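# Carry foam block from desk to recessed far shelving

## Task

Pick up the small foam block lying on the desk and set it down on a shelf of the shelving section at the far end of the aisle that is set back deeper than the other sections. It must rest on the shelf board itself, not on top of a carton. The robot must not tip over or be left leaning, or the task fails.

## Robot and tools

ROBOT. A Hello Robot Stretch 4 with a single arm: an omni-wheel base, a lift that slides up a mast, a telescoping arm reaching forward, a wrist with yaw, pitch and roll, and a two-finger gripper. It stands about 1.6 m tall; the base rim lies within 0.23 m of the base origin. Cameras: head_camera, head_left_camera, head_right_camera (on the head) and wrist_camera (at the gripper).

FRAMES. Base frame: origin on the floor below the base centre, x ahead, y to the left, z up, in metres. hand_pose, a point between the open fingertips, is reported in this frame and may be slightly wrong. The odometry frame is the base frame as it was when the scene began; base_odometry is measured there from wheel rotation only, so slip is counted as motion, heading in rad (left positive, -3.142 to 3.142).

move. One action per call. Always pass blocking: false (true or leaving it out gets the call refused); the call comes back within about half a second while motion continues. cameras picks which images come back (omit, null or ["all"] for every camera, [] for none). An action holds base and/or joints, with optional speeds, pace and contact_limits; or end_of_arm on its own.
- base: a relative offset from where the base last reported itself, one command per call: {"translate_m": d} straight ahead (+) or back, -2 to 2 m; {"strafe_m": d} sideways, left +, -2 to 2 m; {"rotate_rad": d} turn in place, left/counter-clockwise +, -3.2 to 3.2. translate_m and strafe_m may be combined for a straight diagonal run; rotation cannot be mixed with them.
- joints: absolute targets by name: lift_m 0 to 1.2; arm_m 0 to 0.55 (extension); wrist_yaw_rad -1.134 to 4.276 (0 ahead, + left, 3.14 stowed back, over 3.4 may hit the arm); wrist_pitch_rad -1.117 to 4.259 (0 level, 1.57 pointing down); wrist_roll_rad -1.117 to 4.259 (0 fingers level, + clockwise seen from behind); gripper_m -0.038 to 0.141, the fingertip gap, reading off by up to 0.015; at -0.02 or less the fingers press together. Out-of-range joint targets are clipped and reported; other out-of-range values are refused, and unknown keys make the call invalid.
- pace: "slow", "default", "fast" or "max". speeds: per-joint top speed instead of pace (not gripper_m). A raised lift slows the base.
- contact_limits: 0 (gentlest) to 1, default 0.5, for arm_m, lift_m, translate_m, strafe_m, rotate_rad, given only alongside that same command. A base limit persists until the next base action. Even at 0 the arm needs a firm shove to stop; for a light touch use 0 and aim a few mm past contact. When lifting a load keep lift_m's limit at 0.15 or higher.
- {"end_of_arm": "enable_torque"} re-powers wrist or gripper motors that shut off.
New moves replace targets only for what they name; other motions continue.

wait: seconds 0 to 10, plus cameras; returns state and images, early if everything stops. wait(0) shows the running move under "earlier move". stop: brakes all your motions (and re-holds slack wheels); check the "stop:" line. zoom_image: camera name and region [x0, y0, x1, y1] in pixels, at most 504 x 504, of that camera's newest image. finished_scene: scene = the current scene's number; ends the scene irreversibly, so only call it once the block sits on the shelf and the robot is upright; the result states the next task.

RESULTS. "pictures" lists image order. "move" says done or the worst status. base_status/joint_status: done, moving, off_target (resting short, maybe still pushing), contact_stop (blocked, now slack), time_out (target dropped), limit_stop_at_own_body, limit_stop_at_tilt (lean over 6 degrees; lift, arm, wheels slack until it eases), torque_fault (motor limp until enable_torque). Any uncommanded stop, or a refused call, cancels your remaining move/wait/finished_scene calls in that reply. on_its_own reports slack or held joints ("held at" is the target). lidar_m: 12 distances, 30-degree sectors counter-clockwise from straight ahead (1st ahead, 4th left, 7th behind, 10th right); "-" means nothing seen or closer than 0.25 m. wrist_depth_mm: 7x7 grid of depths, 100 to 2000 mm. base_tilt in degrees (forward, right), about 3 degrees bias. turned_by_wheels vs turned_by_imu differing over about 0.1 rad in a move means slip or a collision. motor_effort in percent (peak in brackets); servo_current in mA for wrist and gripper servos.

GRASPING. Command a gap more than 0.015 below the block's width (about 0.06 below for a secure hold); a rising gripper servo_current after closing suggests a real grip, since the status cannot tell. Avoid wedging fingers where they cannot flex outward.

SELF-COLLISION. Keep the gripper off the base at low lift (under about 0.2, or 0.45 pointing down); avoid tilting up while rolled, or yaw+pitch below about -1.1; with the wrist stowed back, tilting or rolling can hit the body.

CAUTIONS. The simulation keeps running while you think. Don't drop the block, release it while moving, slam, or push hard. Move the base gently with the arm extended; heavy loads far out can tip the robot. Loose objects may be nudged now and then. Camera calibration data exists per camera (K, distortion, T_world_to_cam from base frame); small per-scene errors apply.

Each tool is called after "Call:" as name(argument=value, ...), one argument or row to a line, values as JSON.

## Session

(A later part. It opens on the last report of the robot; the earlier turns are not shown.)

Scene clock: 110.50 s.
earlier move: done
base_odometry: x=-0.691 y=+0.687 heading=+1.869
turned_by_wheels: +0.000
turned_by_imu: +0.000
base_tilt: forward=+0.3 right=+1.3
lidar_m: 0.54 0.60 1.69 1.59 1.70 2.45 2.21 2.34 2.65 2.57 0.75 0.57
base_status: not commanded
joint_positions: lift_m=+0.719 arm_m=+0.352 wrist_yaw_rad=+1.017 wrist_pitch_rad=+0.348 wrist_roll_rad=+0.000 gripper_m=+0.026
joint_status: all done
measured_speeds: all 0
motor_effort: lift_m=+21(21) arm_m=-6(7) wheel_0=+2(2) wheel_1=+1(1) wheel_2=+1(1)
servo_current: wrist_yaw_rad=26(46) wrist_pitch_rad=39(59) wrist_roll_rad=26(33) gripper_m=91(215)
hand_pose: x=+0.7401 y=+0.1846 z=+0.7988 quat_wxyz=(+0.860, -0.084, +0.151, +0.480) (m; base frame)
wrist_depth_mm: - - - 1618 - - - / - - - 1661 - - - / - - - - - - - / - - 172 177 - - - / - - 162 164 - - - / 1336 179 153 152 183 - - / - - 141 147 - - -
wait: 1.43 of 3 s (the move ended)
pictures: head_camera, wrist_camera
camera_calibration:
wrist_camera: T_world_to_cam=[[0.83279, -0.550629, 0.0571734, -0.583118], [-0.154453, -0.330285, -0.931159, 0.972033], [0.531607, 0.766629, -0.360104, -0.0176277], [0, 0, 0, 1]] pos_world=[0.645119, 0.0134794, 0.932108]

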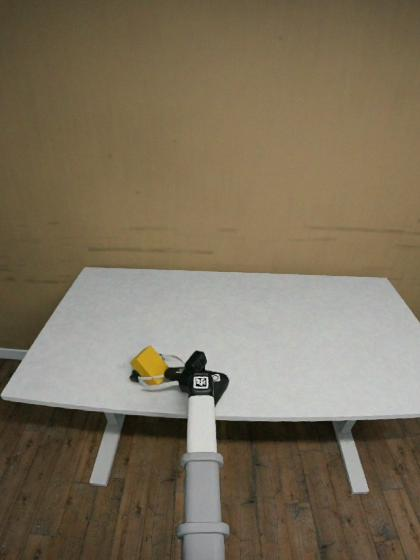

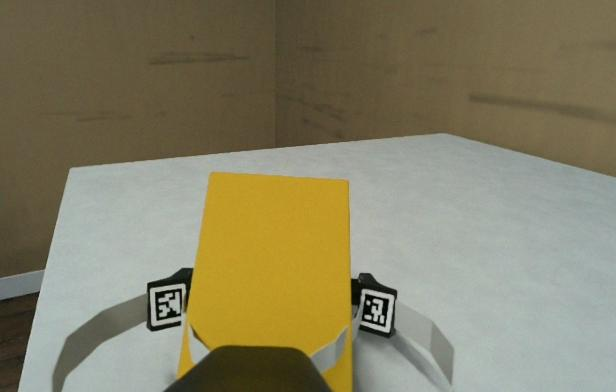

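Call:
move(
  joints={"gripper_m": 0.13},
  blocking=false,
  cameras=[],
)

Call:
wait(
  seconds=2,
  cameras=["wrist_camera"],
)

Call:
move(
  base={"strafe_m": -0.028},
  joints={"arm_m": 0.335, "wrist_pitch_rad": 0.35},
  blocking=false,
  cameras=[],
)

Call:
wait(
  seconds=2,
  cameras=["wrist_camera","head_camera"],
)

Call:
zoom_image(
  camera="head_camera",
  region=[100, 300, 280, 460],
)

Scene clock: 122.07 s.
move: moving
base_odometry: x=-0.691 y=+0.687 heading=+1.869
turned_by_wheels: +0.000
turned_by_imu: -0.001
base_tilt: forward=+0.2 right=+1.2
lidar_m: 0.56 0.63 1.69 1.60 1.72 2.49 2.24 2.36 2.64 2.56 0.77 0.56
base_status: not commanded
joint_positions: lift_m=+0.719 arm_m=+0.352 wrist_yaw_rad=+1.017 wrist_pitch_rad=+0.348 wrist_roll_rad=+0.000 gripper_m=+0.046
joint_status: gripper_m moving
measured_speeds: all 0
motor_effort: lift_m=+21(21) arm_m=-6(7) wheel_0=+2(2) wheel_1=+1(1) wheel_2=+1(1)
servo_current: wrist_yaw_rad=39(52) wrist_pitch_rad=46(46) wrist_roll_rad=26(33) gripper_m=59(85)
hand_pose: x=+0.7400 y=+0.1846 z=+0.7988 quat_wxyz=(+0.860, -0.084, +0.151, +0.480) (m; base frame)
wrist_depth_mm: - - - 1576 - - - / - - - 1708 - - - / - - - - - - - / - - 177 181 - - - / - - 167 169 - - - / - 173 156 156 185 - - / - - 142 150 - - -
pictures: none
No camera images: "cameras" was empty.

Scene clock: 123.50 s.
earlier move: done
base_odometry: x=-0.691 y=+0.687 heading=+1.869
turned_by_wheels: +0.000
turned_by_imu: +0.000
base_tilt: forward=+0.4 right=+1.4
lidar_m: 0.54 0.60 1.67 1.60 1.71 2.45 2.23 2.35 2.67 2.54 0.78 0.55
base_status: not commanded
joint_positions: lift_m=+0.719 arm_m=+0.352 wrist_yaw_rad=+1.017 wrist_pitch_rad=+0.347 wrist_roll_rad=+0.000 gripper_m=+0.130
joint_status: all done
measured_speeds: all 0
motor_effort: lift_m=+21(21) arm_m=-6(7) wheel_0=+2(2) wheel_1=+1(1) wheel_2=+1(1)
servo_current: wrist_yaw_rad=26(52) wrist_pitch_rad=46(52) wrist_roll_rad=33(33) gripper_m=46(98)
hand_pose: x=+0.7401 y=+0.1847 z=+0.7991 quat_wxyz=(+0.860, -0.084, +0.151, +0.480) (m; base frame)
wrist_depth_mm: - - - 1618 - - - / - - - 1708 - - - / - - - - - - - / - - - - - - - / - - 206 208 - - - / 1366 185 175 178 192 - - / - - 157 159 - - -
wait: 1.43 of 2 s (the move ended)
pictures: wrist_camera
camera_calibration:
wrist_camera: T_world_to_cam=[[0.832735, -0.550708, 0.0572127, -0.583041], [-0.153713, -0.329221, -0.931658, 0.972082], [0.531907, 0.767029, -0.358804, -0.0189511], [0, 0, 0, 1]] pos_world=[0.64502, 0.01348, 0.932205]

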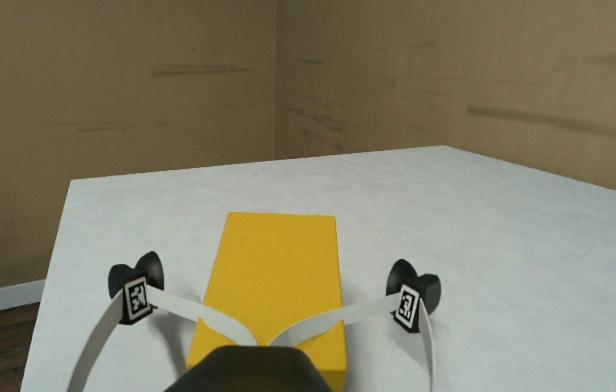

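Scene clock: 124.00 s.
move: moving
base_odometry: x=-0.666 y=+0.695 heading=+1.869
turned_by_wheels: +0.000
turned_by_imu: +0.000
base_tilt: forward=+0.3 right=+1.4
lidar_m: 0.55 0.64 0.87 1.63 1.76 2.50 2.22 2.34 2.63 2.53 0.76 0.58
base_status: strafe_m moving
joint_positions: lift_m=+0.719 arm_m=+0.335 wrist_yaw_rad=+1.017 wrist_pitch_rad=+0.348 wrist_roll_rad=+0.000 gripper_m=+0.130
joint_status: arm_m moving; wrist_pitch_rad moving
measured_speeds: translate_m=+0.000 strafe_m=-0.038 rotate_rad=-0.001 lift_m=+0.000 arm_m=+0.000 wrist_yaw_rad=+0.000 wrist_pitch_rad=+0.004 wrist_roll_rad=+0.000
motor_effort: lift_m=+21(21) arm_m=-3(9) wheel_0=+2(9) wheel_1=-1(9) wheel_2=+1(1)
servo_current: wrist_yaw_rad=33(46) wrist_pitch_rad=33(52) wrist_roll_rad=33(33) gripper_m=39(52)
hand_pose: x=+0.7230 y=+0.1846 z=+0.7988 quat_wxyz=(+0.860, -0.084, +0.151, +0.480) (m; base frame)
wrist_depth_mm: - - - - - - - / - - - - - - - / - - - 191 - - - / - - 185 187 - - - / - - 178 180 - - - / 1430 182 172 173 195 - - / 1182 - 166 - - - -
pictures: none
No camera images: "cameras" was empty.

Scene clock: 124.40 s.
earlier move: done
base_odometry: x=-0.664 y=+0.695 heading=+1.869
turned_by_wheels: +0.000
turned_by_imu: +0.000
base_tilt: forward=+0.4 right=+1.5
lidar_m: 0.55 0.66 0.87 1.62 1.74 2.50 2.21 2.36 2.62 2.53 0.74 0.56
base_status: done
joint_positions: lift_m=+0.719 arm_m=+0.335 wrist_yaw_rad=+1.017 wrist_pitch_rad=+0.349 wrist_roll_rad=+0.000 gripper_m=+0.130
joint_status: all done
measured_speeds: all 0
motor_effort: lift_m=+21(21) arm_m=-6(9) wheel_0=+0(9) wheel_1=+1(9) wheel_2=+0(1)
servo_current: wrist_yaw_rad=39(46) wrist_pitch_rad=33(52) wrist_roll_rad=33(33) gripper_m=39(52)
hand_pose: x=+0.7230 y=+0.1845 z=+0.7986 quat_wxyz=(+0.860, -0.084, +0.151, +0.479) (m; base frame)
wrist_depth_mm: - - - 1661 - - - / - - - 1756 - - - / - - - 1756 - - - / - - 182 185 - - - / - - 177 179 - - - / 1366 185 172 173 195 - - / 1182 - 166 - - - -
wait: 0.40 of 2 s (the move ended)
pictures: head_camera, wrist_camera
camera_calibration:
wrist_camera: T_world_to_cam=[[0.832807, -0.550594, 0.0572559, -0.568994], [-0.154717, -0.330825, -0.930923, 0.969394], [0.531502, 0.766421, -0.360699, -0.00804323], [0, 0, 0, 1]] pos_world=[0.628119, 0.0135791, 0.932109]

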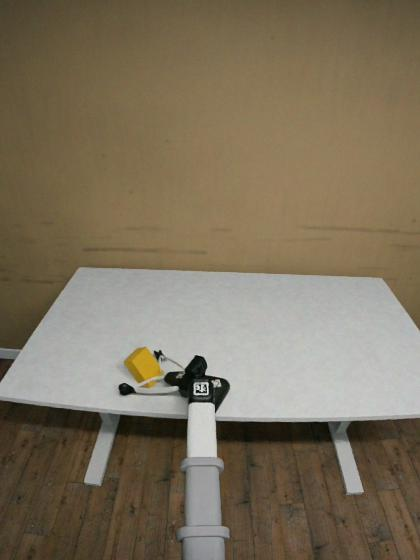

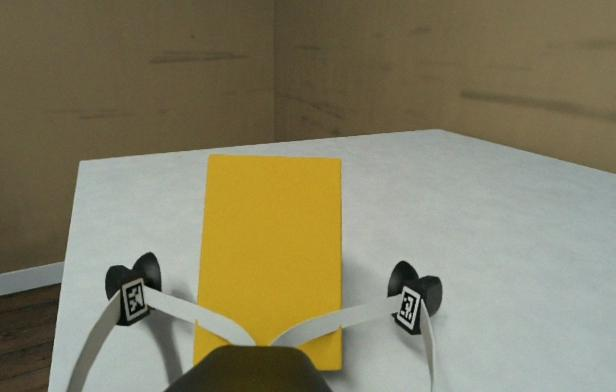

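Scaled by 2.800 from the camera's 420x560 image, which has a finer 1200x1600 frame.

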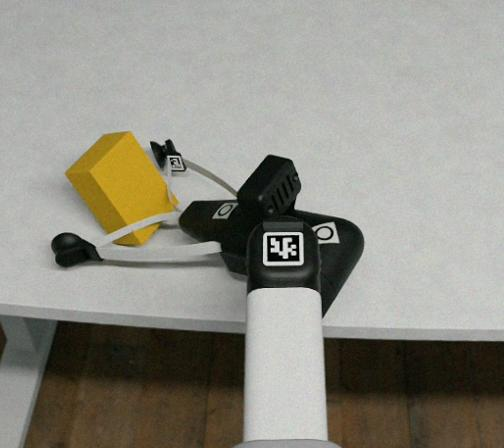

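Call:
move(
  joints={"lift_m": 0.78},
  pace="slow",
  blocking=false,
  cameras=[],
)

Call:
wait(
  seconds=2,
  cameras=["wrist_camera","head_camera"],
)

Call:
zoom_image(
  camera="head_camera",
  region=[100, 300, 280, 460],
)

Scene clock: 130.73 s.
move: moving
base_odometry: x=-0.664 y=+0.695 heading=+1.869
turned_by_wheels: +0.000
turned_by_imu: -0.001
base_tilt: forward=+0.3 right=+1.5
lidar_m: 0.52 0.61 0.89 1.63 1.76 2.50 2.24 2.35 2.61 2.54 0.75 0.56
base_status: not commanded
joint_positions: lift_m=+0.745 arm_m=+0.335 wrist_yaw_rad=+1.017 wrist_pitch_rad=+0.350 wrist_roll_rad=+0.000 gripper_m=+0.130
joint_status: lift_m moving
measured_speeds: translate_m=+0.000 strafe_m=+0.000 rotate_rad=+0.000 lift_m=+0.099 arm_m=+0.000 wrist_yaw_rad=+0.000 wrist_pitch_rad=+0.000 wrist_roll_rad=+0.000
motor_effort: lift_m=+24(26) arm_m=-6(6) wheel_0=-1(1) wheel_1=+1(1) wheel_2=+0(0)
servo_current: wrist_yaw_rad=39(46) wrist_pitch_rad=52(52) wrist_roll_rad=26(33) gripper_m=46(46)
hand_pose: x=+0.7229 y=+0.1845 z=+0.8242 quat_wxyz=(+0.860, -0.085, +0.152, +0.479) (m; base frame)
wrist_depth_mm: - - - 1661 - - - / - - - 1708 - - - / - - - - - - - / - - - - - - - / - - 247 248 - - - / 1430 188 201 202 195 - - / 1182 - - - - - -
pictures: none
No camera images: "cameras" was empty.

Scene clock: 131.63 s.
earlier move: done
base_odometry: x=-0.664 y=+0.695 heading=+1.869
turned_by_wheels: +0.000
turned_by_imu: +0.000
base_tilt: forward=+0.4 right=+1.4
lidar_m: 0.52 0.60 0.91 1.59 1.76 2.52 2.23 2.33 2.60 2.53 0.78 0.56
base_status: not commanded
joint_positions: lift_m=+0.780 arm_m=+0.335 wrist_yaw_rad=+1.017 wrist_pitch_rad=+0.350 wrist_roll_rad=+0.000 gripper_m=+0.130
joint_status: all done
measured_speeds: all 0
motor_effort: lift_m=+24(26) arm_m=-6(6) wheel_0=+0(1) wheel_1=+1(1) wheel_2=+0(0)
servo_current: wrist_yaw_rad=33(46) wrist_pitch_rad=46(52) wrist_roll_rad=26(33) gripper_m=39(59)
hand_pose: x=+0.7229 y=+0.1845 z=+0.8590 quat_wxyz=(+0.860, -0.085, +0.152, +0.479) (m; base frame)
wrist_depth_mm: - - - 1661 - - - / - - - 1756 - - - / - - - 1863 - - - / - - - - - - - / - - - - - - - / 1430 188 182 265 195 - - / 1229 - - - - - -
wait: 0.90 of 2 s (the move ended)
pictures: head_camera, wrist_camera
camera_calibration:
wrist_camera: T_world_to_cam=[[0.832846, -0.550534, 0.0572794, -0.572512], [-0.15524, -0.331663, -0.930537, 1.02577], [0.53129, 0.766102, -0.361689, 0.0149374], [0, 0, 0, 1]] pos_world=[0.628119, 0.0135786, 0.992711]

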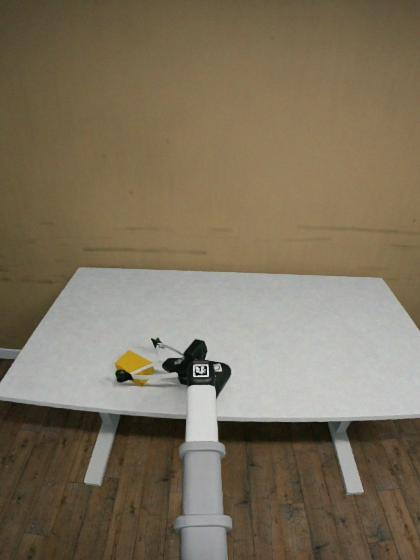

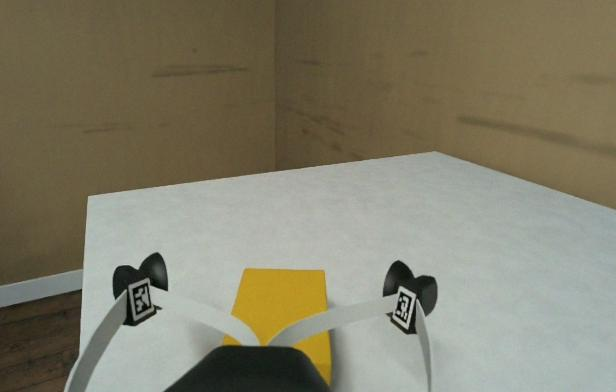

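Scaled by 2.800 from the camera's 420x560 image, which has a finer 1200x1600 frame.

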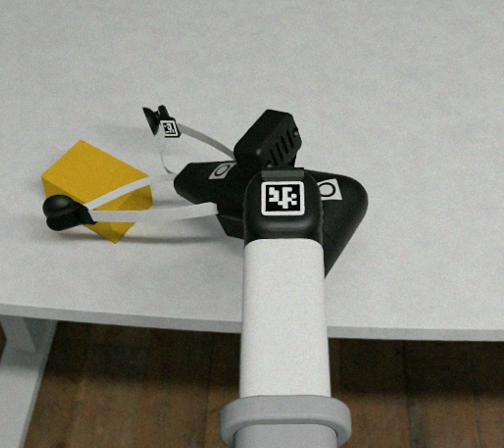

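Call:
move(
  joints={"lift_m": 0.725, "arm_m": 0.341},
  contact_limits={"lift_m": 0.0},
  pace="slow",
  blocking=false,
  cameras=[],
)

Call:
wait(
  seconds=2,
  cameras=["wrist_camera"],
)

Call:
move(
  joints={"lift_m": 0.714},
  contact_limits={"lift_m": 0.0},
  pace="slow",
  blocking=false,
  cameras=[],
)

Call:
wait(
  seconds=1.5,
  cameras=["wrist_camera","head_camera"],
)

Call:
zoom_image(
  camera="head_camera",
  region=[100, 300, 280, 460],
)

Scene clock: 145.30 s.
move: moving
base_odometry: x=-0.664 y=+0.695 heading=+1.869
turned_by_wheels: +0.000
turned_by_imu: -0.001
base_tilt: forward=+0.4 right=+1.4
lidar_m: 0.55 0.61 0.88 1.62 1.77 2.51 2.23 2.35 2.59 2.53 0.76 0.57
base_status: not commanded
joint_positions: lift_m=+0.754 arm_m=+0.341 wrist_yaw_rad=+1.017 wrist_pitch_rad=+0.350 wrist_roll_rad=+0.000 gripper_m=+0.130
joint_status: lift_m moving; arm_m moving
measured_speeds: translate_m=+0.000 strafe_m=+0.000 rotate_rad=+0.000 lift_m=-0.099 arm_m=+0.000 wrist_yaw_rad=+0.000 wrist_pitch_rad=+0.000 wrist_roll_rad=+0.000
motor_effort: lift_m=+14(23) arm_m=+4(9) wheel_0=+0(1) wheel_1=+1(1) wheel_2=+0(0)
servo_current: wrist_yaw_rad=33(52) wrist_pitch_rad=33(52) wrist_roll_rad=33(33) gripper_m=46(46)
contact_limits: lift_m 0
hand_pose: x=+0.7285 y=+0.1845 z=+0.8337 quat_wxyz=(+0.860, -0.085, +0.152, +0.479) (m; base frame)
wrist_depth_mm: - - - 1618 - - - / - - - 1756 - - - / - - - - - - - / - - - - - - - / - - - 282 - - - / 1464 188 182 234 195 - - / 1205 - - - - - -
pictures: none
No camera images: "cameras" was empty.

Scene clock: 146.13 s.
earlier move: done
base_odometry: x=-0.664 y=+0.695 heading=+1.869
turned_by_wheels: +0.000
turned_by_imu: +0.000
base_tilt: forward=+0.3 right=+1.5
lidar_m: 0.56 0.60 0.89 1.62 1.74 2.50 2.21 2.37 2.61 2.52 0.74 0.57
base_status: not commanded
joint_positions: lift_m=+0.725 arm_m=+0.341 wrist_yaw_rad=+1.017 wrist_pitch_rad=+0.350 wrist_roll_rad=+0.000 gripper_m=+0.130
joint_status: all done
measured_speeds: all 0
motor_effort: lift_m=+14(23) arm_m=+7(9) wheel_0=+0(1) wheel_1=+1(1) wheel_2=+0(0)
servo_current: wrist_yaw_rad=39(52) wrist_pitch_rad=39(52) wrist_roll_rad=26(33) gripper_m=39(52)
contact_limits: lift_m 0
hand_pose: x=+0.7285 y=+0.1845 z=+0.8048 quat_wxyz=(+0.860, -0.085, +0.152, +0.479) (m; base frame)
wrist_depth_mm: - - - 1661 - - - / - - - 1708 - - - / - - - - - - - / - - - - - - - / - - 229 244 - - - / 1397 188 196 198 195 - - / 1160 - - - - - -
wait: 0.83 of 2 s (the move ended)
pictures: wrist_camera
camera_calibration:
wrist_camera: T_world_to_cam=[[0.832841, -0.550544, 0.0572511, -0.573959], [-0.155266, -0.331647, -0.930539, 0.976203], [0.531289, 0.766102, -0.36169, -0.00758765], [0, 0, 0, 1]] pos_world=[0.633619, 0.0135787, 0.938511]

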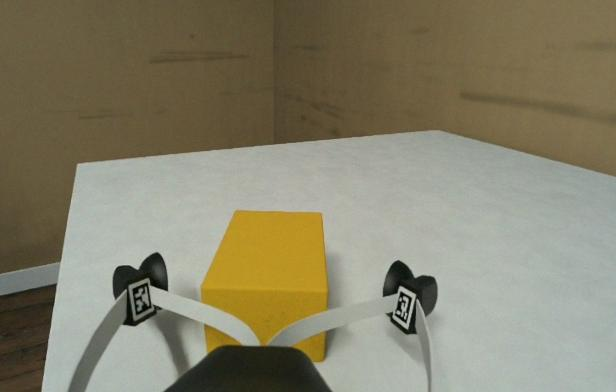

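Scene clock: 146.63 s.
move: moving
base_odometry: x=-0.664 y=+0.695 heading=+1.869
turned_by_wheels: +0.000
turned_by_imu: +0.000
base_tilt: forward=+0.3 right=+1.4
lidar_m: 0.56 0.62 0.87 1.64 1.75 2.51 2.21 2.34 2.61 2.54 0.75 0.58
base_status: not commanded
joint_positions: lift_m=+0.714 arm_m=+0.341 wrist_yaw_rad=+1.017 wrist_pitch_rad=+0.350 wrist_roll_rad=+0.000 gripper_m=+0.130
joint_status: lift_m moving
measured_speeds: all 0
motor_effort: lift_m=+14(15) arm_m=+7(7) wheel_0=+0(1) wheel_1=+1(1) wheel_2=+0(0)
servo_current: wrist_yaw_rad=39(46) wrist_pitch_rad=52(52) wrist_roll_rad=26(33) gripper_m=46(52)
contact_limits: lift_m 0
hand_pose: x=+0.7285 y=+0.1845 z=+0.7938 quat_wxyz=(+0.860, -0.085, +0.152, +0.479) (m; base frame)
wrist_depth_mm: - - - 1618 - - - / - - - 1756 - - - / - - - - - - - / - - - 267 - - - / - - 208 209 - - - / 1397 189 194 197 195 - - / 1160 - - - - - -
pictures: none
No camera images: "cameras" was empty.

Scene clock: 146.90 s.
earlier move: done
base_odometry: x=-0.664 y=+0.695 heading=+1.869
turned_by_wheels: +0.000
turned_by_imu: +0.000
base_tilt: forward=+0.3 right=+1.4
lidar_m: 0.55 0.65 0.89 1.62 1.75 2.50 2.21 2.34 2.61 2.54 0.76 0.57
base_status: not commanded
joint_positions: lift_m=+0.714 arm_m=+0.341 wrist_yaw_rad=+1.017 wrist_pitch_rad=+0.350 wrist_roll_rad=+0.000 gripper_m=+0.130
joint_status: all done
measured_speeds: all 0
motor_effort: lift_m=+14(15) arm_m=+7(7) wheel_0=+0(1) wheel_1=+1(1) wheel_2=+0(0)
servo_current: wrist_yaw_rad=39(46) wrist_pitch_rad=52(52) wrist_roll_rad=26(33) gripper_m=39(52)
contact_limits: lift_m 0
hand_pose: x=+0.7285 y=+0.1845 z=+0.7938 quat_wxyz=(+0.860, -0.085, +0.152, +0.479) (m; base frame)
wrist_depth_mm: - - - 1618 - - - / - - - 1756 - - - / - - - - - - - / - - - 270 - - - / - - 207 210 - - - / 1397 189 194 197 196 - - / 1138 - - - - - -
wait: 0.27 of 1.5 s (the move ended)
pictures: head_camera, wrist_camera
camera_calibration:
wrist_camera: T_world_to_cam=[[0.832841, -0.550544, 0.0572511, -0.573329], [-0.155266, -0.331647, -0.930539, 0.965967], [0.531289, 0.766102, -0.36169, -0.0115662], [0, 0, 0, 1]] pos_world=[0.633619, 0.0135787, 0.927511]

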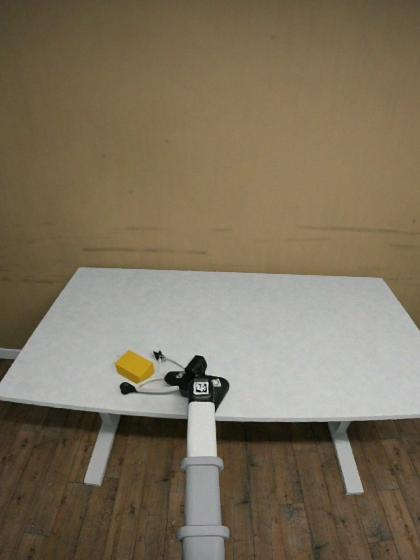

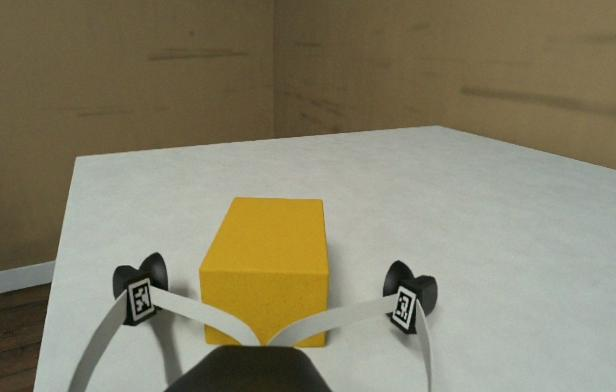

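Scaled by 2.800 from the camera's 420x560 image, which has a finer 1200x1600 frame.

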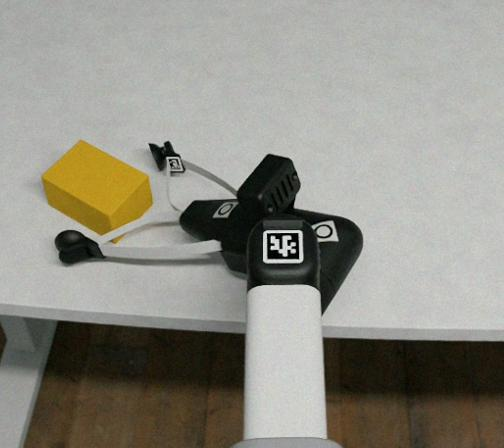

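Call:
move(
  base={"strafe_m": 0.018},
  joints={"lift_m": 0.710, "arm_m": 0.352},
  contact_limits={"lift_m": 0.0},
  pace="slow",
  blocking=false,
  cameras=[],
)

Call:
wait(
  seconds=2,
  cameras=["wrist_camera"],
)

Call:
move(
  joints={"gripper_m": 0.035},
  blocking=false,
  cameras=[],
)

Call:
wait(
  seconds=2.5,
  cameras=["wrist_camera","head_camera"],
)

Call:
zoom_image(
  camera="head_camera",
  region=[100, 300, 280, 460],
)

Scene clock: 155.30 s.
move: moving
base_odometry: x=-0.677 y=+0.691 heading=+1.869
turned_by_wheels: +0.000
turned_by_imu: -0.001
base_tilt: forward=+0.4 right=+1.4
lidar_m: 0.56 0.60 0.90 1.62 1.73 2.50 2.23 2.35 2.61 2.54 0.76 0.56
base_status: strafe_m moving
joint_positions: lift_m=+0.710 arm_m=+0.351 wrist_yaw_rad=+1.017 wrist_pitch_rad=+0.350 wrist_roll_rad=+0.000 gripper_m=+0.130
joint_status: lift_m moving; arm_m moving
measured_speeds: translate_m=+0.000 strafe_m=+0.033 rotate_rad=+0.001 lift_m=+0.000 arm_m=+0.017 wrist_yaw_rad=+0.000 wrist_pitch_rad=+0.000 wrist_roll_rad=+0.000
motor_effort: lift_m=+13(15) arm_m=+7(8) wheel_0=-4(7) wheel_1=+3(8) wheel_2=+0(1)
servo_current: wrist_yaw_rad=33(46) wrist_pitch_rad=39(46) wrist_roll_rad=26(33) gripper_m=46(52)
contact_limits: lift_m 0
hand_pose: x=+0.7383 y=+0.1845 z=+0.7899 quat_wxyz=(+0.860, -0.085, +0.152, +0.479) (m; base frame)
wrist_depth_mm: - - - - - - - / - - - - - - - / - - - - - - - / - - - - - - - / - - 201 204 - - - / - 188 180 181 195 - - / - - 191 - - - -
pictures: none
No camera images: "cameras" was empty.

Scene clock: 155.87 s.
earlier move: done
base_odometry: x=-0.681 y=+0.690 heading=+1.869
turned_by_wheels: +0.000
turned_by_imu: +0.000
base_tilt: forward=+0.3 right=+1.3
lidar_m: 0.54 0.59 1.68 1.62 1.76 2.47 2.23 2.35 2.64 2.56 0.76 0.58
base_status: done
joint_positions: lift_m=+0.710 arm_m=+0.352 wrist_yaw_rad=+1.017 wrist_pitch_rad=+0.350 wrist_roll_rad=+0.000 gripper_m=+0.130
joint_status: all done
measured_speeds: all 0
motor_effort: lift_m=+14(15) arm_m=+7(10) wheel_0=-4(7) wheel_1=+3(8) wheel_2=+0(1)
servo_current: wrist_yaw_rad=46(46) wrist_pitch_rad=46(52) wrist_roll_rad=33(33) gripper_m=46(52)
contact_limits: lift_m 0
hand_pose: x=+0.7395 y=+0.1845 z=+0.7899 quat_wxyz=(+0.860, -0.085, +0.152, +0.479) (m; base frame)
wrist_depth_mm: - - - - - - - / - - - - - - - / - - - - - - - / - - - - - - - / - - 200 204 - - - / - 187 180 178 193 - - / - - 191 - - - -
wait: 0.57 of 2 s (the move ended)
pictures: wrist_camera
camera_calibration:
wrist_camera: T_world_to_cam=[[0.832841, -0.550544, 0.0572511, -0.582261], [-0.155266, -0.331647, -0.930539, 0.963953], [0.531289, 0.766102, -0.36169, -0.0188572], [0, 0, 0, 1]] pos_world=[0.644619, 0.0135787, 0.923511]

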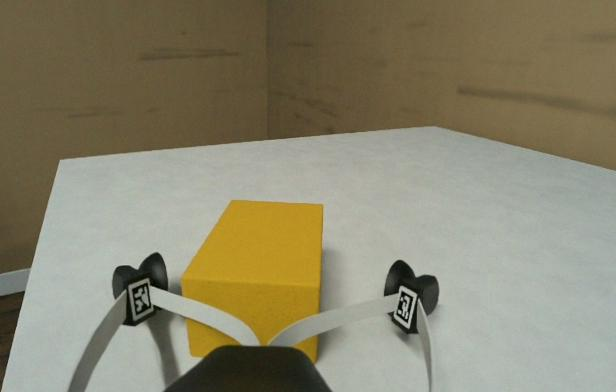

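Scene clock: 156.37 s.
move: moving
base_odometry: x=-0.681 y=+0.690 heading=+1.869
turned_by_wheels: +0.000
turned_by_imu: +0.000
base_tilt: forward=+0.3 right=+1.3
lidar_m: 0.53 0.61 1.68 1.62 1.73 2.51 2.22 2.35 2.62 2.54 0.76 0.54
base_status: not commanded
joint_positions: lift_m=+0.710 arm_m=+0.352 wrist_yaw_rad=+1.017 wrist_pitch_rad=+0.350 wrist_roll_rad=+0.000 gripper_m=+0.116
joint_status: gripper_m moving
measured_speeds: all 0
motor_effort: lift_m=+14(14) arm_m=+7(7) wheel_0=-4(4) wheel_1=+3(3) wheel_2=+0(0)
servo_current: wrist_yaw_rad=39(46) wrist_pitch_rad=46(52) wrist_roll_rad=26(33) gripper_m=111(117)
contact_limits: lift_m 0
hand_pose: x=+0.7395 y=+0.1845 z=+0.7899 quat_wxyz=(+0.860, -0.085, +0.152, +0.479) (m; base frame)
wrist_depth_mm: - - - - - - - / - - - - - - - / - - - - - - - / - - - - - - - / - - 201 204 - - - / - 186 180 179 192 - - / - - - - - - -
pictures: none
No camera images: "cameras" was empty.

Scene clock: 157.70 s.
earlier move: done
base_odometry: x=-0.681 y=+0.690 heading=+1.869
turned_by_wheels: +0.000
turned_by_imu: +0.000
base_tilt: forward=+0.4 right=+1.4
lidar_m: 0.55 0.62 1.70 1.61 1.73 2.46 2.23 2.35 2.63 2.56 0.73 0.58
base_status: not commanded
joint_positions: lift_m=+0.710 arm_m=+0.352 wrist_yaw_rad=+1.017 wrist_pitch_rad=+0.350 wrist_roll_rad=+0.000 gripper_m=+0.036
joint_status: all done
measured_speeds: all 0
motor_effort: lift_m=+14(14) arm_m=+7(7) wheel_0=-4(4) wheel_1=+3(3) wheel_2=+0(0)
servo_current: wrist_yaw_rad=39(46) wrist_pitch_rad=33(59) wrist_roll_rad=26(33) gripper_m=91(156)
contact_limits: lift_m 0
hand_pose: x=+0.7395 y=+0.1844 z=+0.7898 quat_wxyz=(+0.860, -0.085, +0.152, +0.479) (m; base frame)
wrist_depth_mm: - - - - - - - / - - - - - - - / - - - - - - - / - - - - - - - / - - 193 197 - - - / - 171 167 172 185 - - / - - - 146 - - -
wait: 1.33 of 2.5 s (the move ended)
pictures: head_camera, wrist_camera
camera_calibration:
wrist_camera: T_world_to_cam=[[0.832824, -0.550561, 0.0573251, -0.582319], [-0.155282, -0.331776, -0.93049, 0.96392], [0.531311, 0.766033, -0.361803, -0.0187651], [0, 0, 0, 1]] pos_world=[0.644619, 0.0135786, 0.923511]

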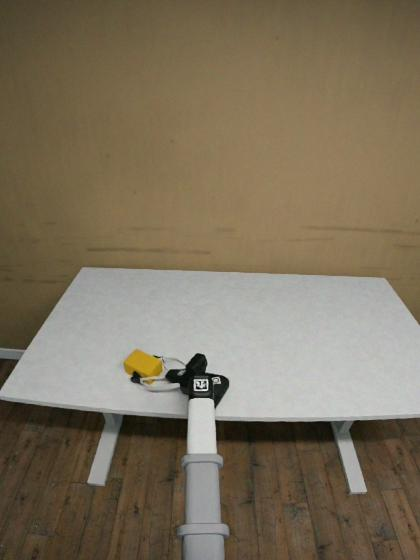

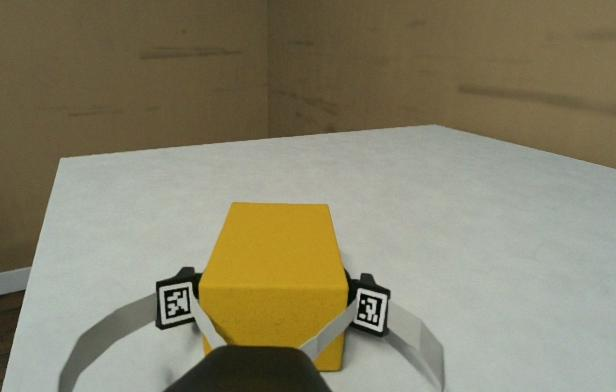

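Scaled by 2.800 from the camera's 420x560 image, which has a finer 1200x1600 frame.

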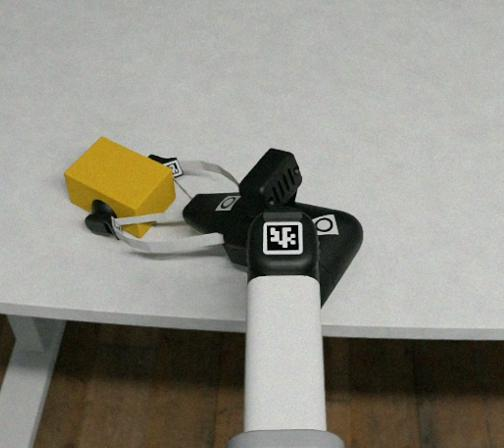

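Call:
move(
  blocking=false,
  joints={"lift_m":0.86},
  cameras=[],
)

Call:
wait(
  seconds=1.5,
  cameras=["wrist_camera","head_camera"],
)

Scene clock: 186.83 s.
move: moving
base_odometry: x=-0.681 y=+0.690 heading=+1.869
turned_by_wheels: +0.000
turned_by_imu: -0.001
base_tilt: forward=+0.2 right=+1.4
lidar_m: 0.55 0.60 1.69 1.62 1.71 2.49 2.22 2.34 2.65 2.53 0.73 0.55
base_status: not commanded
joint_positions: lift_m=+0.749 arm_m=+0.352 wrist_yaw_rad=+1.017 wrist_pitch_rad=+0.350 wrist_roll_rad=+0.000 gripper_m=+0.036
joint_status: lift_m moving
measured_speeds: translate_m=+0.000 strafe_m=+0.000 rotate_rad=+0.000 lift_m=+0.149 arm_m=+0.000 wrist_yaw_rad=+0.000 wrist_pitch_rad=+0.000 wrist_roll_rad=+0.000
motor_effort: lift_m=+26(26) arm_m=+7(7) wheel_0=-4(4) wheel_1=+3(3) wheel_2=+0(0)
servo_current: wrist_yaw_rad=33(46) wrist_pitch_rad=33(52) wrist_roll_rad=33(33) gripper_m=98(98)
hand_pose: x=+0.7395 y=+0.1844 z=+0.8281 quat_wxyz=(+0.860, -0.085, +0.152, +0.479) (m; base frame)
wrist_depth_mm: - - - - - - - / - - - - - - - / - - - - - - - / - - - - - - - / - - 193 197 - - - / 1397 171 168 171 185 - - / 1182 - - 146 - - -
pictures: none
No camera images: "cameras" was empty.

Scene clock: 188.03 s.
earlier move: done
base_odometry: x=-0.681 y=+0.690 heading=+1.869
turned_by_wheels: +0.000
turned_by_imu: +0.000
base_tilt: forward=+0.4 right=+1.4
lidar_m: 0.54 0.62 1.70 1.62 1.74 2.49 2.22 2.35 2.63 2.56 0.75 0.59
base_status: not commanded
joint_positions: lift_m=+0.860 arm_m=+0.352 wrist_yaw_rad=+1.017 wrist_pitch_rad=+0.350 wrist_roll_rad=+0.000 gripper_m=+0.036
joint_status: all done
measured_speeds: all 0
motor_effort: lift_m=+24(27) arm_m=+7(7) wheel_0=-4(4) wheel_1=+3(3) wheel_2=+0(0)
servo_current: wrist_yaw_rad=39(46) wrist_pitch_rad=46(52) wrist_roll_rad=26(33) gripper_m=91(98)
hand_pose: x=+0.7395 y=+0.1844 z=+0.9389 quat_wxyz=(+0.860, -0.085, +0.152, +0.479) (m; base frame)
wrist_depth_mm: - - - - - - - / - - - - - - - / - - - - - - - / - - 252 254 - - - / - - 193 198 - - - / 1499 171 167 171 185 - - / 1308 - - 146 - - -
wait: 1.20 of 1.5 s (the move ended)
pictures: head_camera, wrist_camera
camera_calibration:
wrist_camera: T_world_to_cam=[[0.832871, -0.550497, 0.0572664, -0.590839], [-0.155411, -0.331917, -0.930419, 1.10276], [0.531201, 0.766018, -0.361997, 0.0354951], [0, 0, 0, 1]] pos_world=[0.644619, 0.0135785, 1.07271]

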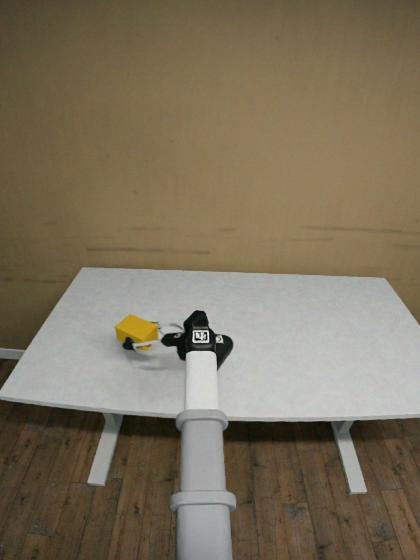

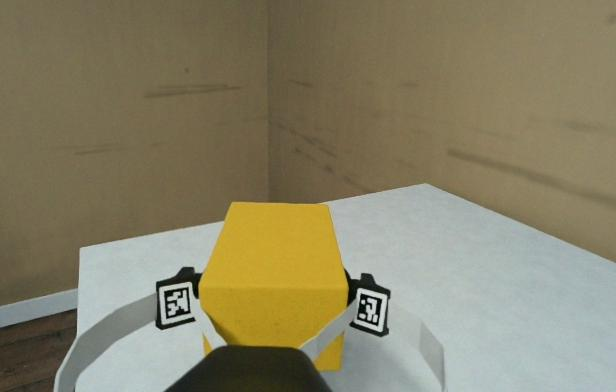

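Call:
move(
  blocking=false,
  joints={"arm_m":0.0,"wrist_yaw_rad":0.3},
  base={"translate_m":-0.7},
  cameras=[],
)

Call:
wait(
  seconds=6,
  cameras=[],
)

Call:
move(
  blocking=false,
  base={"rotate_rad":3.14},
  joints={"lift_m":0.7,"wrist_yaw_rad":0},
  cameras=[],
)

Call:
wait(
  seconds=6,
  cameras=["all"],
)

Scene clock: 260.73 s.
move: moving
base_odometry: x=-0.671 y=+0.659 heading=+1.869
turned_by_wheels: +0.000
turned_by_imu: -0.001
base_tilt: forward=+0.4 right=+1.4
lidar_m: 0.56 0.64 1.69 1.61 1.75 2.49 2.18 2.33 2.62 2.56 0.80 0.61
base_status: translate_m moving
joint_positions: lift_m=+0.860 arm_m=+0.300 wrist_yaw_rad=+0.435 wrist_pitch_rad=+0.350 wrist_roll_rad=+0.000 gripper_m=+0.036
joint_status: arm_m moving; wrist_yaw_rad moving
joint sent to its limit — arm_m, lower limit.
measured_speeds: translate_m=-0.124 strafe_m=+0.001 rotate_rad=+0.006 lift_m=+0.000 arm_m=-0.199 wrist_yaw_rad=-1.445 wrist_pitch_rad=+0.000 wrist_roll_rad=+0.000
motor_effort: lift_m=+24(24) arm_m=-5(9) wheel_0=-7(7) wheel_1=-5(6) wheel_2=+9(10)
servo_current: wrist_yaw_rad=52(137) wrist_pitch_rad=39(52) wrist_roll_rad=26(33) gripper_m=91(98)
hand_pose: x=+0.7532 y=+0.0348 z=+0.9389 quat_wxyz=(+0.962, -0.038, +0.170, +0.212) (m; base frame)
wrist_depth_mm: - - - - - - - / 1499 - - - - - - / 1618 - - - - - - / - - - - - - - / - - 193 197 - - - / - 171 168 171 186 - - / - - - 146 - - -
pictures: none
No camera images: "cameras" was empty.

Scene clock: 264.03 s.
earlier move: done
base_odometry: x=-0.475 y=+0.021 heading=+1.869
turned_by_wheels: +0.000
turned_by_imu: +0.000
base_tilt: forward=+0.3 right=+1.3
lidar_m: 1.23 1.33 1.69 1.64 1.80 2.55 1.54 1.66 2.58 2.53 2.64 1.26
base_status: done
joint_positions: lift_m=+0.860 arm_m=+0.002 wrist_yaw_rad=+0.303 wrist_pitch_rad=+0.350 wrist_roll_rad=+0.000 gripper_m=+0.036
joint_status: all done
joint sent to its limit — arm_m, lower limit.
measured_speeds: all 0
motor_effort: lift_m=+24(24) arm_m=-6(9) wheel_0=-3(7) wheel_1=-2(7) wheel_2=-1(10)
servo_current: wrist_yaw_rad=33(137) wrist_pitch_rad=39(52) wrist_roll_rad=26(33) gripper_m=91(98)
hand_pose: x=+0.4580 y=-0.0025 z=+0.9389 quat_wxyz=(+0.973, -0.026, +0.172, +0.149) (m; base frame)
wrist_depth_mm: - - - - - - - / - - - - - - - / - - - - - - - / - - - 257 - - - / 1921 - 206 198 1983 - - / 1618 184 170 171 187 1708 1576 / 1308 1281 1336 146 1336 1397 1430
wait: 3.30 of 6 s (the move ended)
pictures: none
No camera images: "cameras" was empty.

Scene clock: 264.53 s.
move: moving
base_odometry: x=-0.475 y=+0.021 heading=+2.130
turned_by_wheels: +0.261
turned_by_imu: +0.257
base_tilt: forward=+0.5 right=+1.4
lidar_m: 1.26 1.91 1.65 1.65 2.05 1.52 1.52 1.81 2.53 2.52 1.44 1.23
base_status: rotate_rad moving
joint_positions: lift_m=+0.821 arm_m=+0.002 wrist_yaw_rad=+0.004 wrist_pitch_rad=+0.350 wrist_roll_rad=+0.000 gripper_m=+0.036
joint_status: lift_m moving; wrist_yaw_rad moving
measured_speeds: translate_m=+0.001 strafe_m=-0.002 rotate_rad=+0.992 lift_m=-0.149 arm_m=+0.000 wrist_yaw_rad=-0.028 wrist_pitch_rad=+0.000 wrist_roll_rad=+0.000
motor_effort: lift_m=+14(21) arm_m=-6(6) wheel_0=-7(7) wheel_1=-6(7) wheel_2=-8(8)
servo_current: wrist_yaw_rad=33(98) wrist_pitch_rad=59(59) wrist_roll_rad=20(33) gripper_m=98(98)
hand_pose: x=+0.4446 y=-0.0863 z=+0.9005 quat_wxyz=(+0.985, +0.000, +0.174, +0.002) (m; base frame)
wrist_depth_mm: - - - - - - - / - - - - - - - / - - - - - - - / - - - 256 - - - / 1921 - 206 198 1983 - 1336 / 1537 184 169 171 187 1618 1618 / 1281 1281 1281 146 1281 1366 1397
pictures: none
No camera images: "cameras" was empty.

Scene clock: 266.90 s.
earlier move: done
base_odometry: x=-0.475 y=+0.021 heading=-1.275
turned_by_wheels: +2.879
turned_by_imu: +2.841
base_tilt: forward=+0.3 right=+1.3
lidar_m: 1.49 1.67 2.64 2.55 2.65 1.29 1.26 1.32 1.71 1.63 1.75 2.45
base_status: done
joint_positions: lift_m=+0.700 arm_m=+0.002 wrist_yaw_rad=+0.003 wrist_pitch_rad=+0.350 wrist_roll_rad=+0.000 gripper_m=+0.036
joint_status: all done
measured_speeds: all 0
motor_effort: lift_m=+15(21) arm_m=-6(6) wheel_0=-1(9) wheel_1=-1(7) wheel_2=-1(10)
servo_current: wrist_yaw_rad=33(98) wrist_pitch_rad=39(59) wrist_roll_rad=20(39) gripper_m=91(98)
hand_pose: x=+0.4446 y=-0.0865 z=+0.7797 quat_wxyz=(+0.985, +0.000, +0.174, +0.002) (m; base frame)
wrist_depth_mm: - - - - - - - / - - - - - - - / - - - - - - - / - 1921 - - - - - / - 1708 206 198 1863 1863 1921 / 1366 184 169 172 187 1464 1464 / 1118 1118 1118 146 1138 1182 1229
wait: 2.37 of 6 s (the move ended)
pictures: head_camera, head_left_camera, head_right_camera, wrist_camera
camera_calibration:
wrist_camera: T_world_to_cam=[[-0.0268354, -0.997996, 0.0572979, -0.141785], [-0.363903, -0.0436327, -0.930414, 0.936428], [0.93105, -0.0458189, -0.362003, 0.0939792], [0, 0, 0, 1]] pos_world=[0.249465, -0.0963358, 0.913411]

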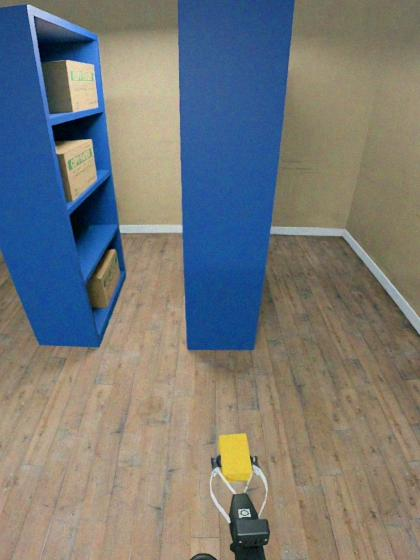

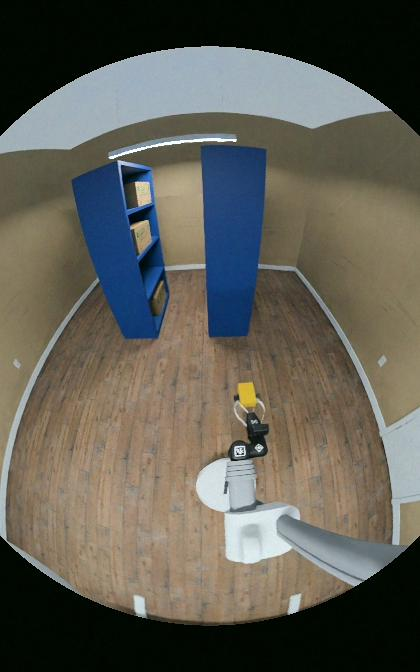

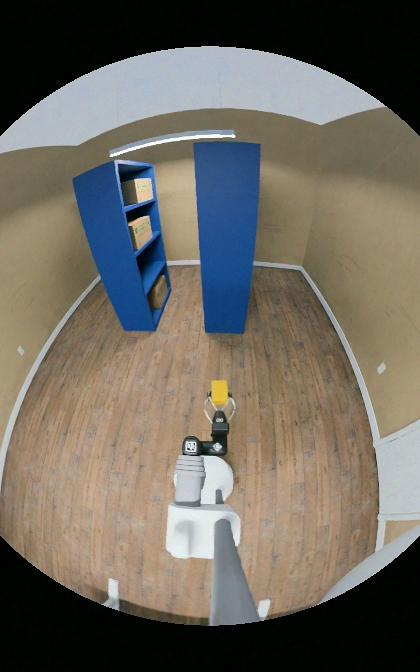

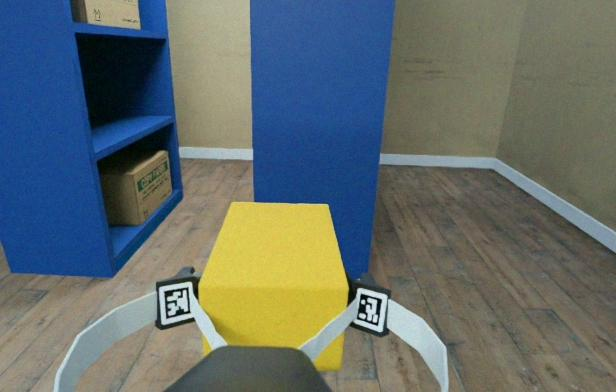

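Call:
move(
  blocking=false,
  joints={"wrist_yaw_rad":2.6},
  base={"translate_m":1.0,"strafe_m":0.35},
  cameras=[],
)

Call:
wait(
  seconds=6,
  cameras=["head_camera","head_left_camera","head_right_camera"],
)

Scene clock: 288.60 s.
move: moving
base_odometry: x=-0.455 y=-0.007 heading=-1.274
turned_by_wheels: +0.000
turned_by_imu: -0.001
base_tilt: forward=+0.4 right=+1.3
lidar_m: 1.48 1.65 2.62 2.52 2.67 1.34 1.29 1.35 1.74 1.66 1.76 2.46
base_status: translate_m moving; strafe_m moving
joint_positions: lift_m=+0.700 arm_m=+0.002 wrist_yaw_rad=+0.602 wrist_pitch_rad=+0.350 wrist_roll_rad=+0.000 gripper_m=+0.036
joint_status: wrist_yaw_rad moving
measured_speeds: translate_m=+0.125 strafe_m=+0.044 rotate_rad=-0.002 lift_m=+0.000 arm_m=+0.000 wrist_yaw_rad=+1.802 wrist_pitch_rad=+0.000 wrist_roll_rad=+0.000
motor_effort: lift_m=+15(15) arm_m=-6(6) wheel_0=+4(5) wheel_1=+6(9) wheel_2=-9(9)
servo_current: wrist_yaw_rad=98(111) wrist_pitch_rad=39(52) wrist_roll_rad=26(33) gripper_m=98(98)
hand_pose: x=+0.4461 y=+0.0814 z=+0.7797 quat_wxyz=(+0.940, -0.052, +0.166, +0.292) (m; base frame)
wrist_depth_mm: - - - - - - - / - - - - - - - / - - - - - - - / - - - 1921 - - - / 1808 1808 206 197 1808 - - / 1397 184 169 171 187 - - / 1118 1098 1098 146 1118 1182 1182
pictures: none
No camera images: "cameras" was empty.

Scene clock: 293.03 s.
earlier move: done
base_odometry: x=+0.152 y=-0.833 heading=-1.274
turned_by_wheels: +0.000
turned_by_imu: +0.000
base_tilt: forward=+0.3 right=+1.2
lidar_m: 1.09 0.64 0.78 2.15 2.27 3.15 3.09 2.37 2.12 2.03 0.77 0.60
base_status: done
joint_positions: lift_m=+0.700 arm_m=+0.002 wrist_yaw_rad=+2.596 wrist_pitch_rad=+0.350 wrist_roll_rad=+0.000 gripper_m=+0.036
joint_status: all done
measured_speeds: all 0
motor_effort: lift_m=+16(16) arm_m=-6(6) wheel_0=+4(6) wheel_1=+1(9) wheel_2=+1(11)
servo_current: wrist_yaw_rad=26(117) wrist_pitch_rad=33(59) wrist_roll_rad=26(33) gripper_m=85(98)
hand_pose: x=-0.0130 y=+0.2152 z=+0.7796 quat_wxyz=(+0.265, -0.168, +0.047, +0.948) (m; base frame)
wrist_depth_mm: - - - - - - - / - - - - - - - / - - - - - - - / - - - - - - - / 1808 1808 206 198 1921 1921 1808 / 1430 184 169 172 187 1499 1464 / 1138 1118 1118 145 1118 1182 1229
wait: 4.43 of 6 s (the move ended)
pictures: head_camera, head_left_camera, head_right_camera

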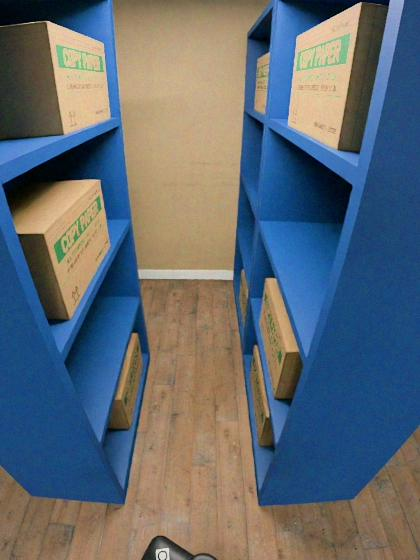

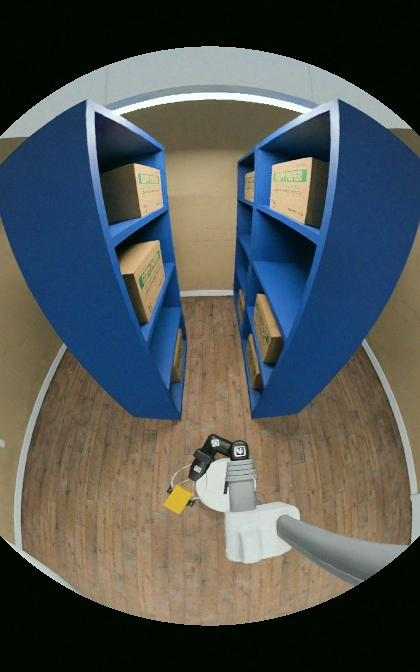

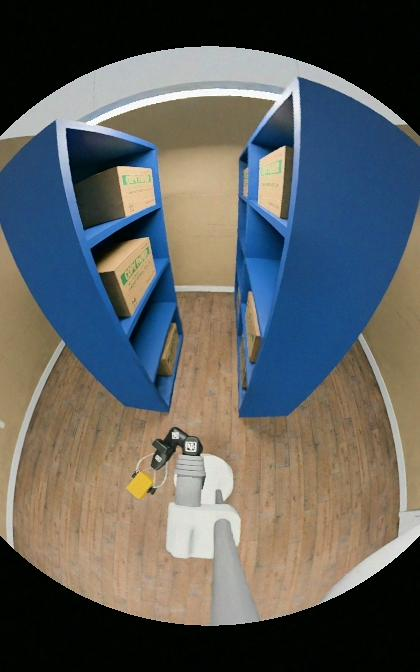

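Call:
move(
  blocking=false,
  base={"translate_m":0.2},
  cameras=[],
)

Call:
wait(
  seconds=3,
  cameras=["head_left_camera","head_right_camera"],
)

Call:
move(
  blocking=false,
  base={"rotate_rad":1.57},
  cameras=[],
)

Call:
wait(
  seconds=4,
  cameras=["head_camera","head_left_camera","head_right_camera"],
)

Scene clock: 311.97 s.
move: moving
base_odometry: x=+0.161 y=-0.864 heading=-1.274
turned_by_wheels: +0.000
turned_by_imu: +0.000
base_tilt: forward=+0.3 right=+1.4
lidar_m: 1.06 0.59 0.75 2.17 2.29 3.17 3.11 2.40 2.11 2.02 0.72 0.54
base_status: translate_m moving
joint_positions: lift_m=+0.700 arm_m=+0.002 wrist_yaw_rad=+2.597 wrist_pitch_rad=+0.350 wrist_roll_rad=+0.000 gripper_m=+0.036
joint_status: not commanded
measured_speeds: translate_m=+0.124 strafe_m=+0.000 rotate_rad=+0.003 lift_m=+0.000 arm_m=+0.000 wrist_yaw_rad=+0.000 wrist_pitch_rad=+0.000 wrist_roll_rad=+0.000
motor_effort: lift_m=+16(16) arm_m=-6(6) wheel_0=+6(7) wheel_1=+5(6) wheel_2=-8(9)
servo_current: wrist_yaw_rad=46(46) wrist_pitch_rad=39(59) wrist_roll_rad=39(39) gripper_m=98(98)
hand_pose: x=-0.0130 y=+0.2152 z=+0.7796 quat_wxyz=(+0.265, -0.168, +0.047, +0.948) (m; base frame)
wrist_depth_mm: - - - - - - - / - - - - - - - / - - - - - - - / - - - - - - - / 1756 1808 206 198 1921 1921 1808 / 1366 184 169 172 187 1430 1464 / 1118 1098 1118 146 1138 1182 1255
pictures: none
No camera images: "cameras" was empty.

Scene clock: 313.53 s.
earlier move: done
base_odometry: x=+0.210 y=-1.024 heading=-1.274
turned_by_wheels: +0.000
turned_by_imu: -0.001
base_tilt: forward=+0.3 right=+1.3
lidar_m: 1.07 0.48 0.49 2.16 2.28 3.18 2.79 2.62 2.12 2.05 0.49 0.42
base_status: done
joint_positions: lift_m=+0.700 arm_m=+0.002 wrist_yaw_rad=+2.597 wrist_pitch_rad=+0.350 wrist_roll_rad=+0.000 gripper_m=+0.036
joint_status: not commanded
measured_speeds: all 0
motor_effort: lift_m=+16(16) arm_m=-6(6) wheel_0=+2(7) wheel_1=+2(6) wheel_2=+0(10)
servo_current: wrist_yaw_rad=33(46) wrist_pitch_rad=39(65) wrist_roll_rad=33(39) gripper_m=91(98)
hand_pose: x=-0.0130 y=+0.2152 z=+0.7796 quat_wxyz=(+0.265, -0.168, +0.047, +0.948) (m; base frame)
wrist_depth_mm: - - - - - - - / - - - - - - - / - - - - - - - / - - - - - - - / 1756 1808 207 198 1921 1921 1863 / 1397 184 170 172 187 1464 1464 / 1138 1118 1118 146 1138 1160 1229
wait: 1.57 of 3 s (the move ended)
pictures: head_left_camera, head_right_camera

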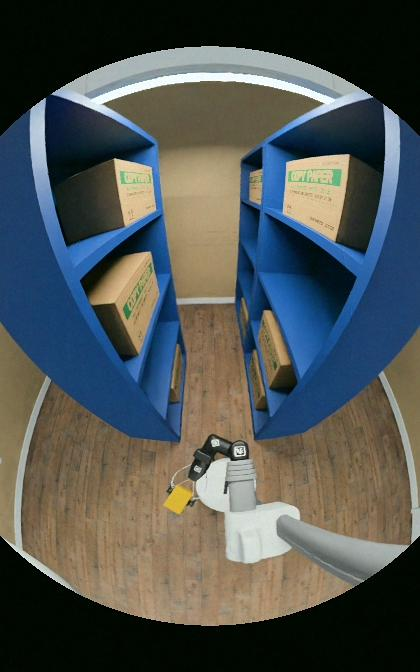

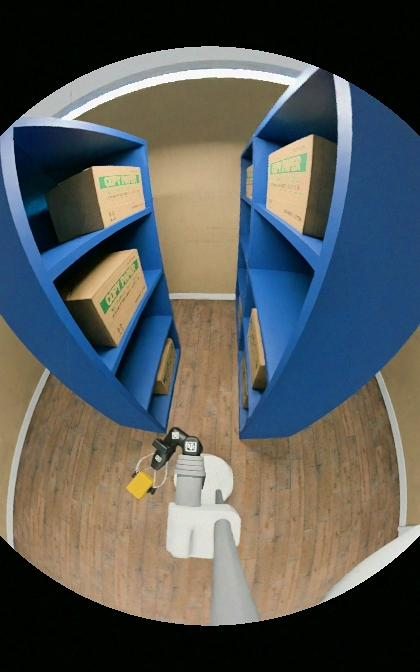

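Scene clock: 314.03 s.
move: moving
base_odometry: x=+0.210 y=-1.024 heading=-1.013
turned_by_wheels: +0.260
turned_by_imu: +0.256
base_tilt: forward=+0.3 right=+1.6
lidar_m: 0.69 0.48 0.73 2.16 2.56 2.45 3.27 2.34 2.04 0.67 0.41 0.50
base_status: rotate_rad moving
joint_positions: lift_m=+0.700 arm_m=+0.002 wrist_yaw_rad=+2.597 wrist_pitch_rad=+0.350 wrist_roll_rad=+0.000 gripper_m=+0.036
joint_status: not commanded
measured_speeds: translate_m=+0.000 strafe_m=+0.000 rotate_rad=+0.985 lift_m=+0.000 arm_m=+0.000 wrist_yaw_rad=+0.000 wrist_pitch_rad=+0.000 wrist_roll_rad=+0.000
motor_effort: lift_m=+16(16) arm_m=-6(6) wheel_0=-8(8) wheel_1=-5(8) wheel_2=-7(7)
servo_current: wrist_yaw_rad=33(46) wrist_pitch_rad=39(46) wrist_roll_rad=33(33) gripper_m=91(91)
hand_pose: x=-0.0130 y=+0.2152 z=+0.7796 quat_wxyz=(+0.265, -0.168, +0.047, +0.948) (m; base frame)
wrist_depth_mm: - - - - - - - / - - - - - - - / - - - - - - - / - - - - - - - / 1756 1808 206 198 1921 1921 1921 / 1366 184 170 172 187 1464 1464 / 1138 1098 1118 146 1138 1182 1229
pictures: none
No camera images: "cameras" was empty.

Scene clock: 315.60 s.
earlier move: done
base_odometry: x=+0.211 y=-1.024 heading=+0.296
turned_by_wheels: +1.309
turned_by_imu: +1.293
base_tilt: forward=+0.4 right=+1.5
lidar_m: 2.15 2.24 3.12 2.43 2.55 2.16 2.05 0.49 0.37 1.02 0.49 0.48
base_status: done
joint_positions: lift_m=+0.700 arm_m=+0.002 wrist_yaw_rad=+2.597 wrist_pitch_rad=+0.350 wrist_roll_rad=+0.000 gripper_m=+0.036
joint_status: not commanded
measured_speeds: all 0
motor_effort: lift_m=+16(16) arm_m=-6(6) wheel_0=-3(8) wheel_1=+0(8) wheel_2=+0(9)
servo_current: wrist_yaw_rad=39(46) wrist_pitch_rad=46(52) wrist_roll_rad=26(39) gripper_m=85(98)
hand_pose: x=-0.0130 y=+0.2152 z=+0.7796 quat_wxyz=(+0.265, -0.168, +0.047, +0.948) (m; base frame)
wrist_depth_mm: - - - - - - - / - - - - - - - / - - - - - - - / - - - - - - - / 1808 1808 207 198 1863 1921 1921 / 1366 184 170 171 187 1464 1464 / 1138 1118 1098 145 1138 1182 1229
wait: 1.57 of 4 s (the move ended)
pictures: head_camera, head_left_camera, head_right_camera

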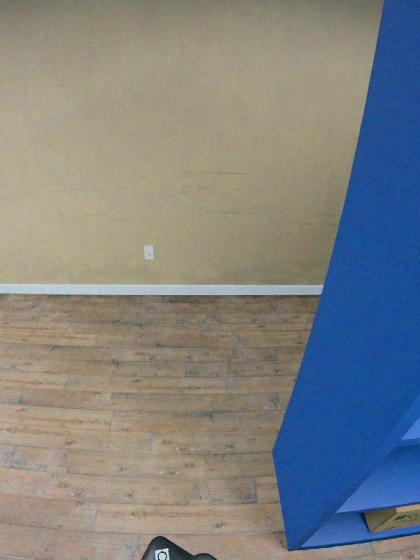

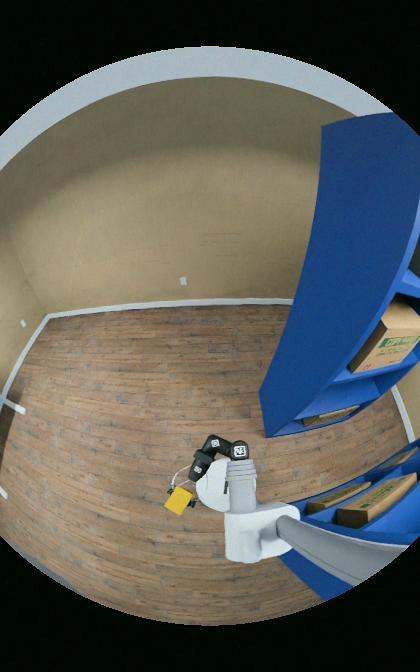

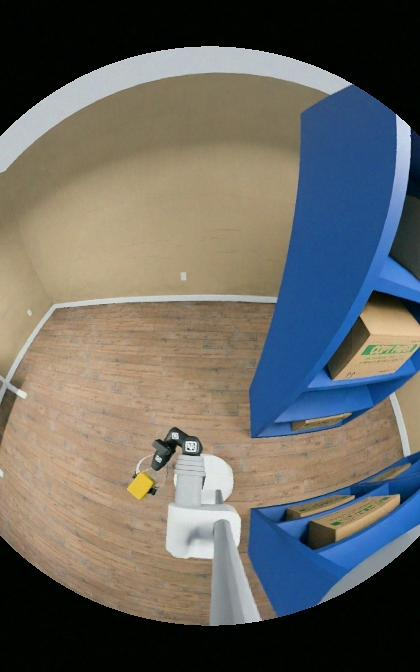

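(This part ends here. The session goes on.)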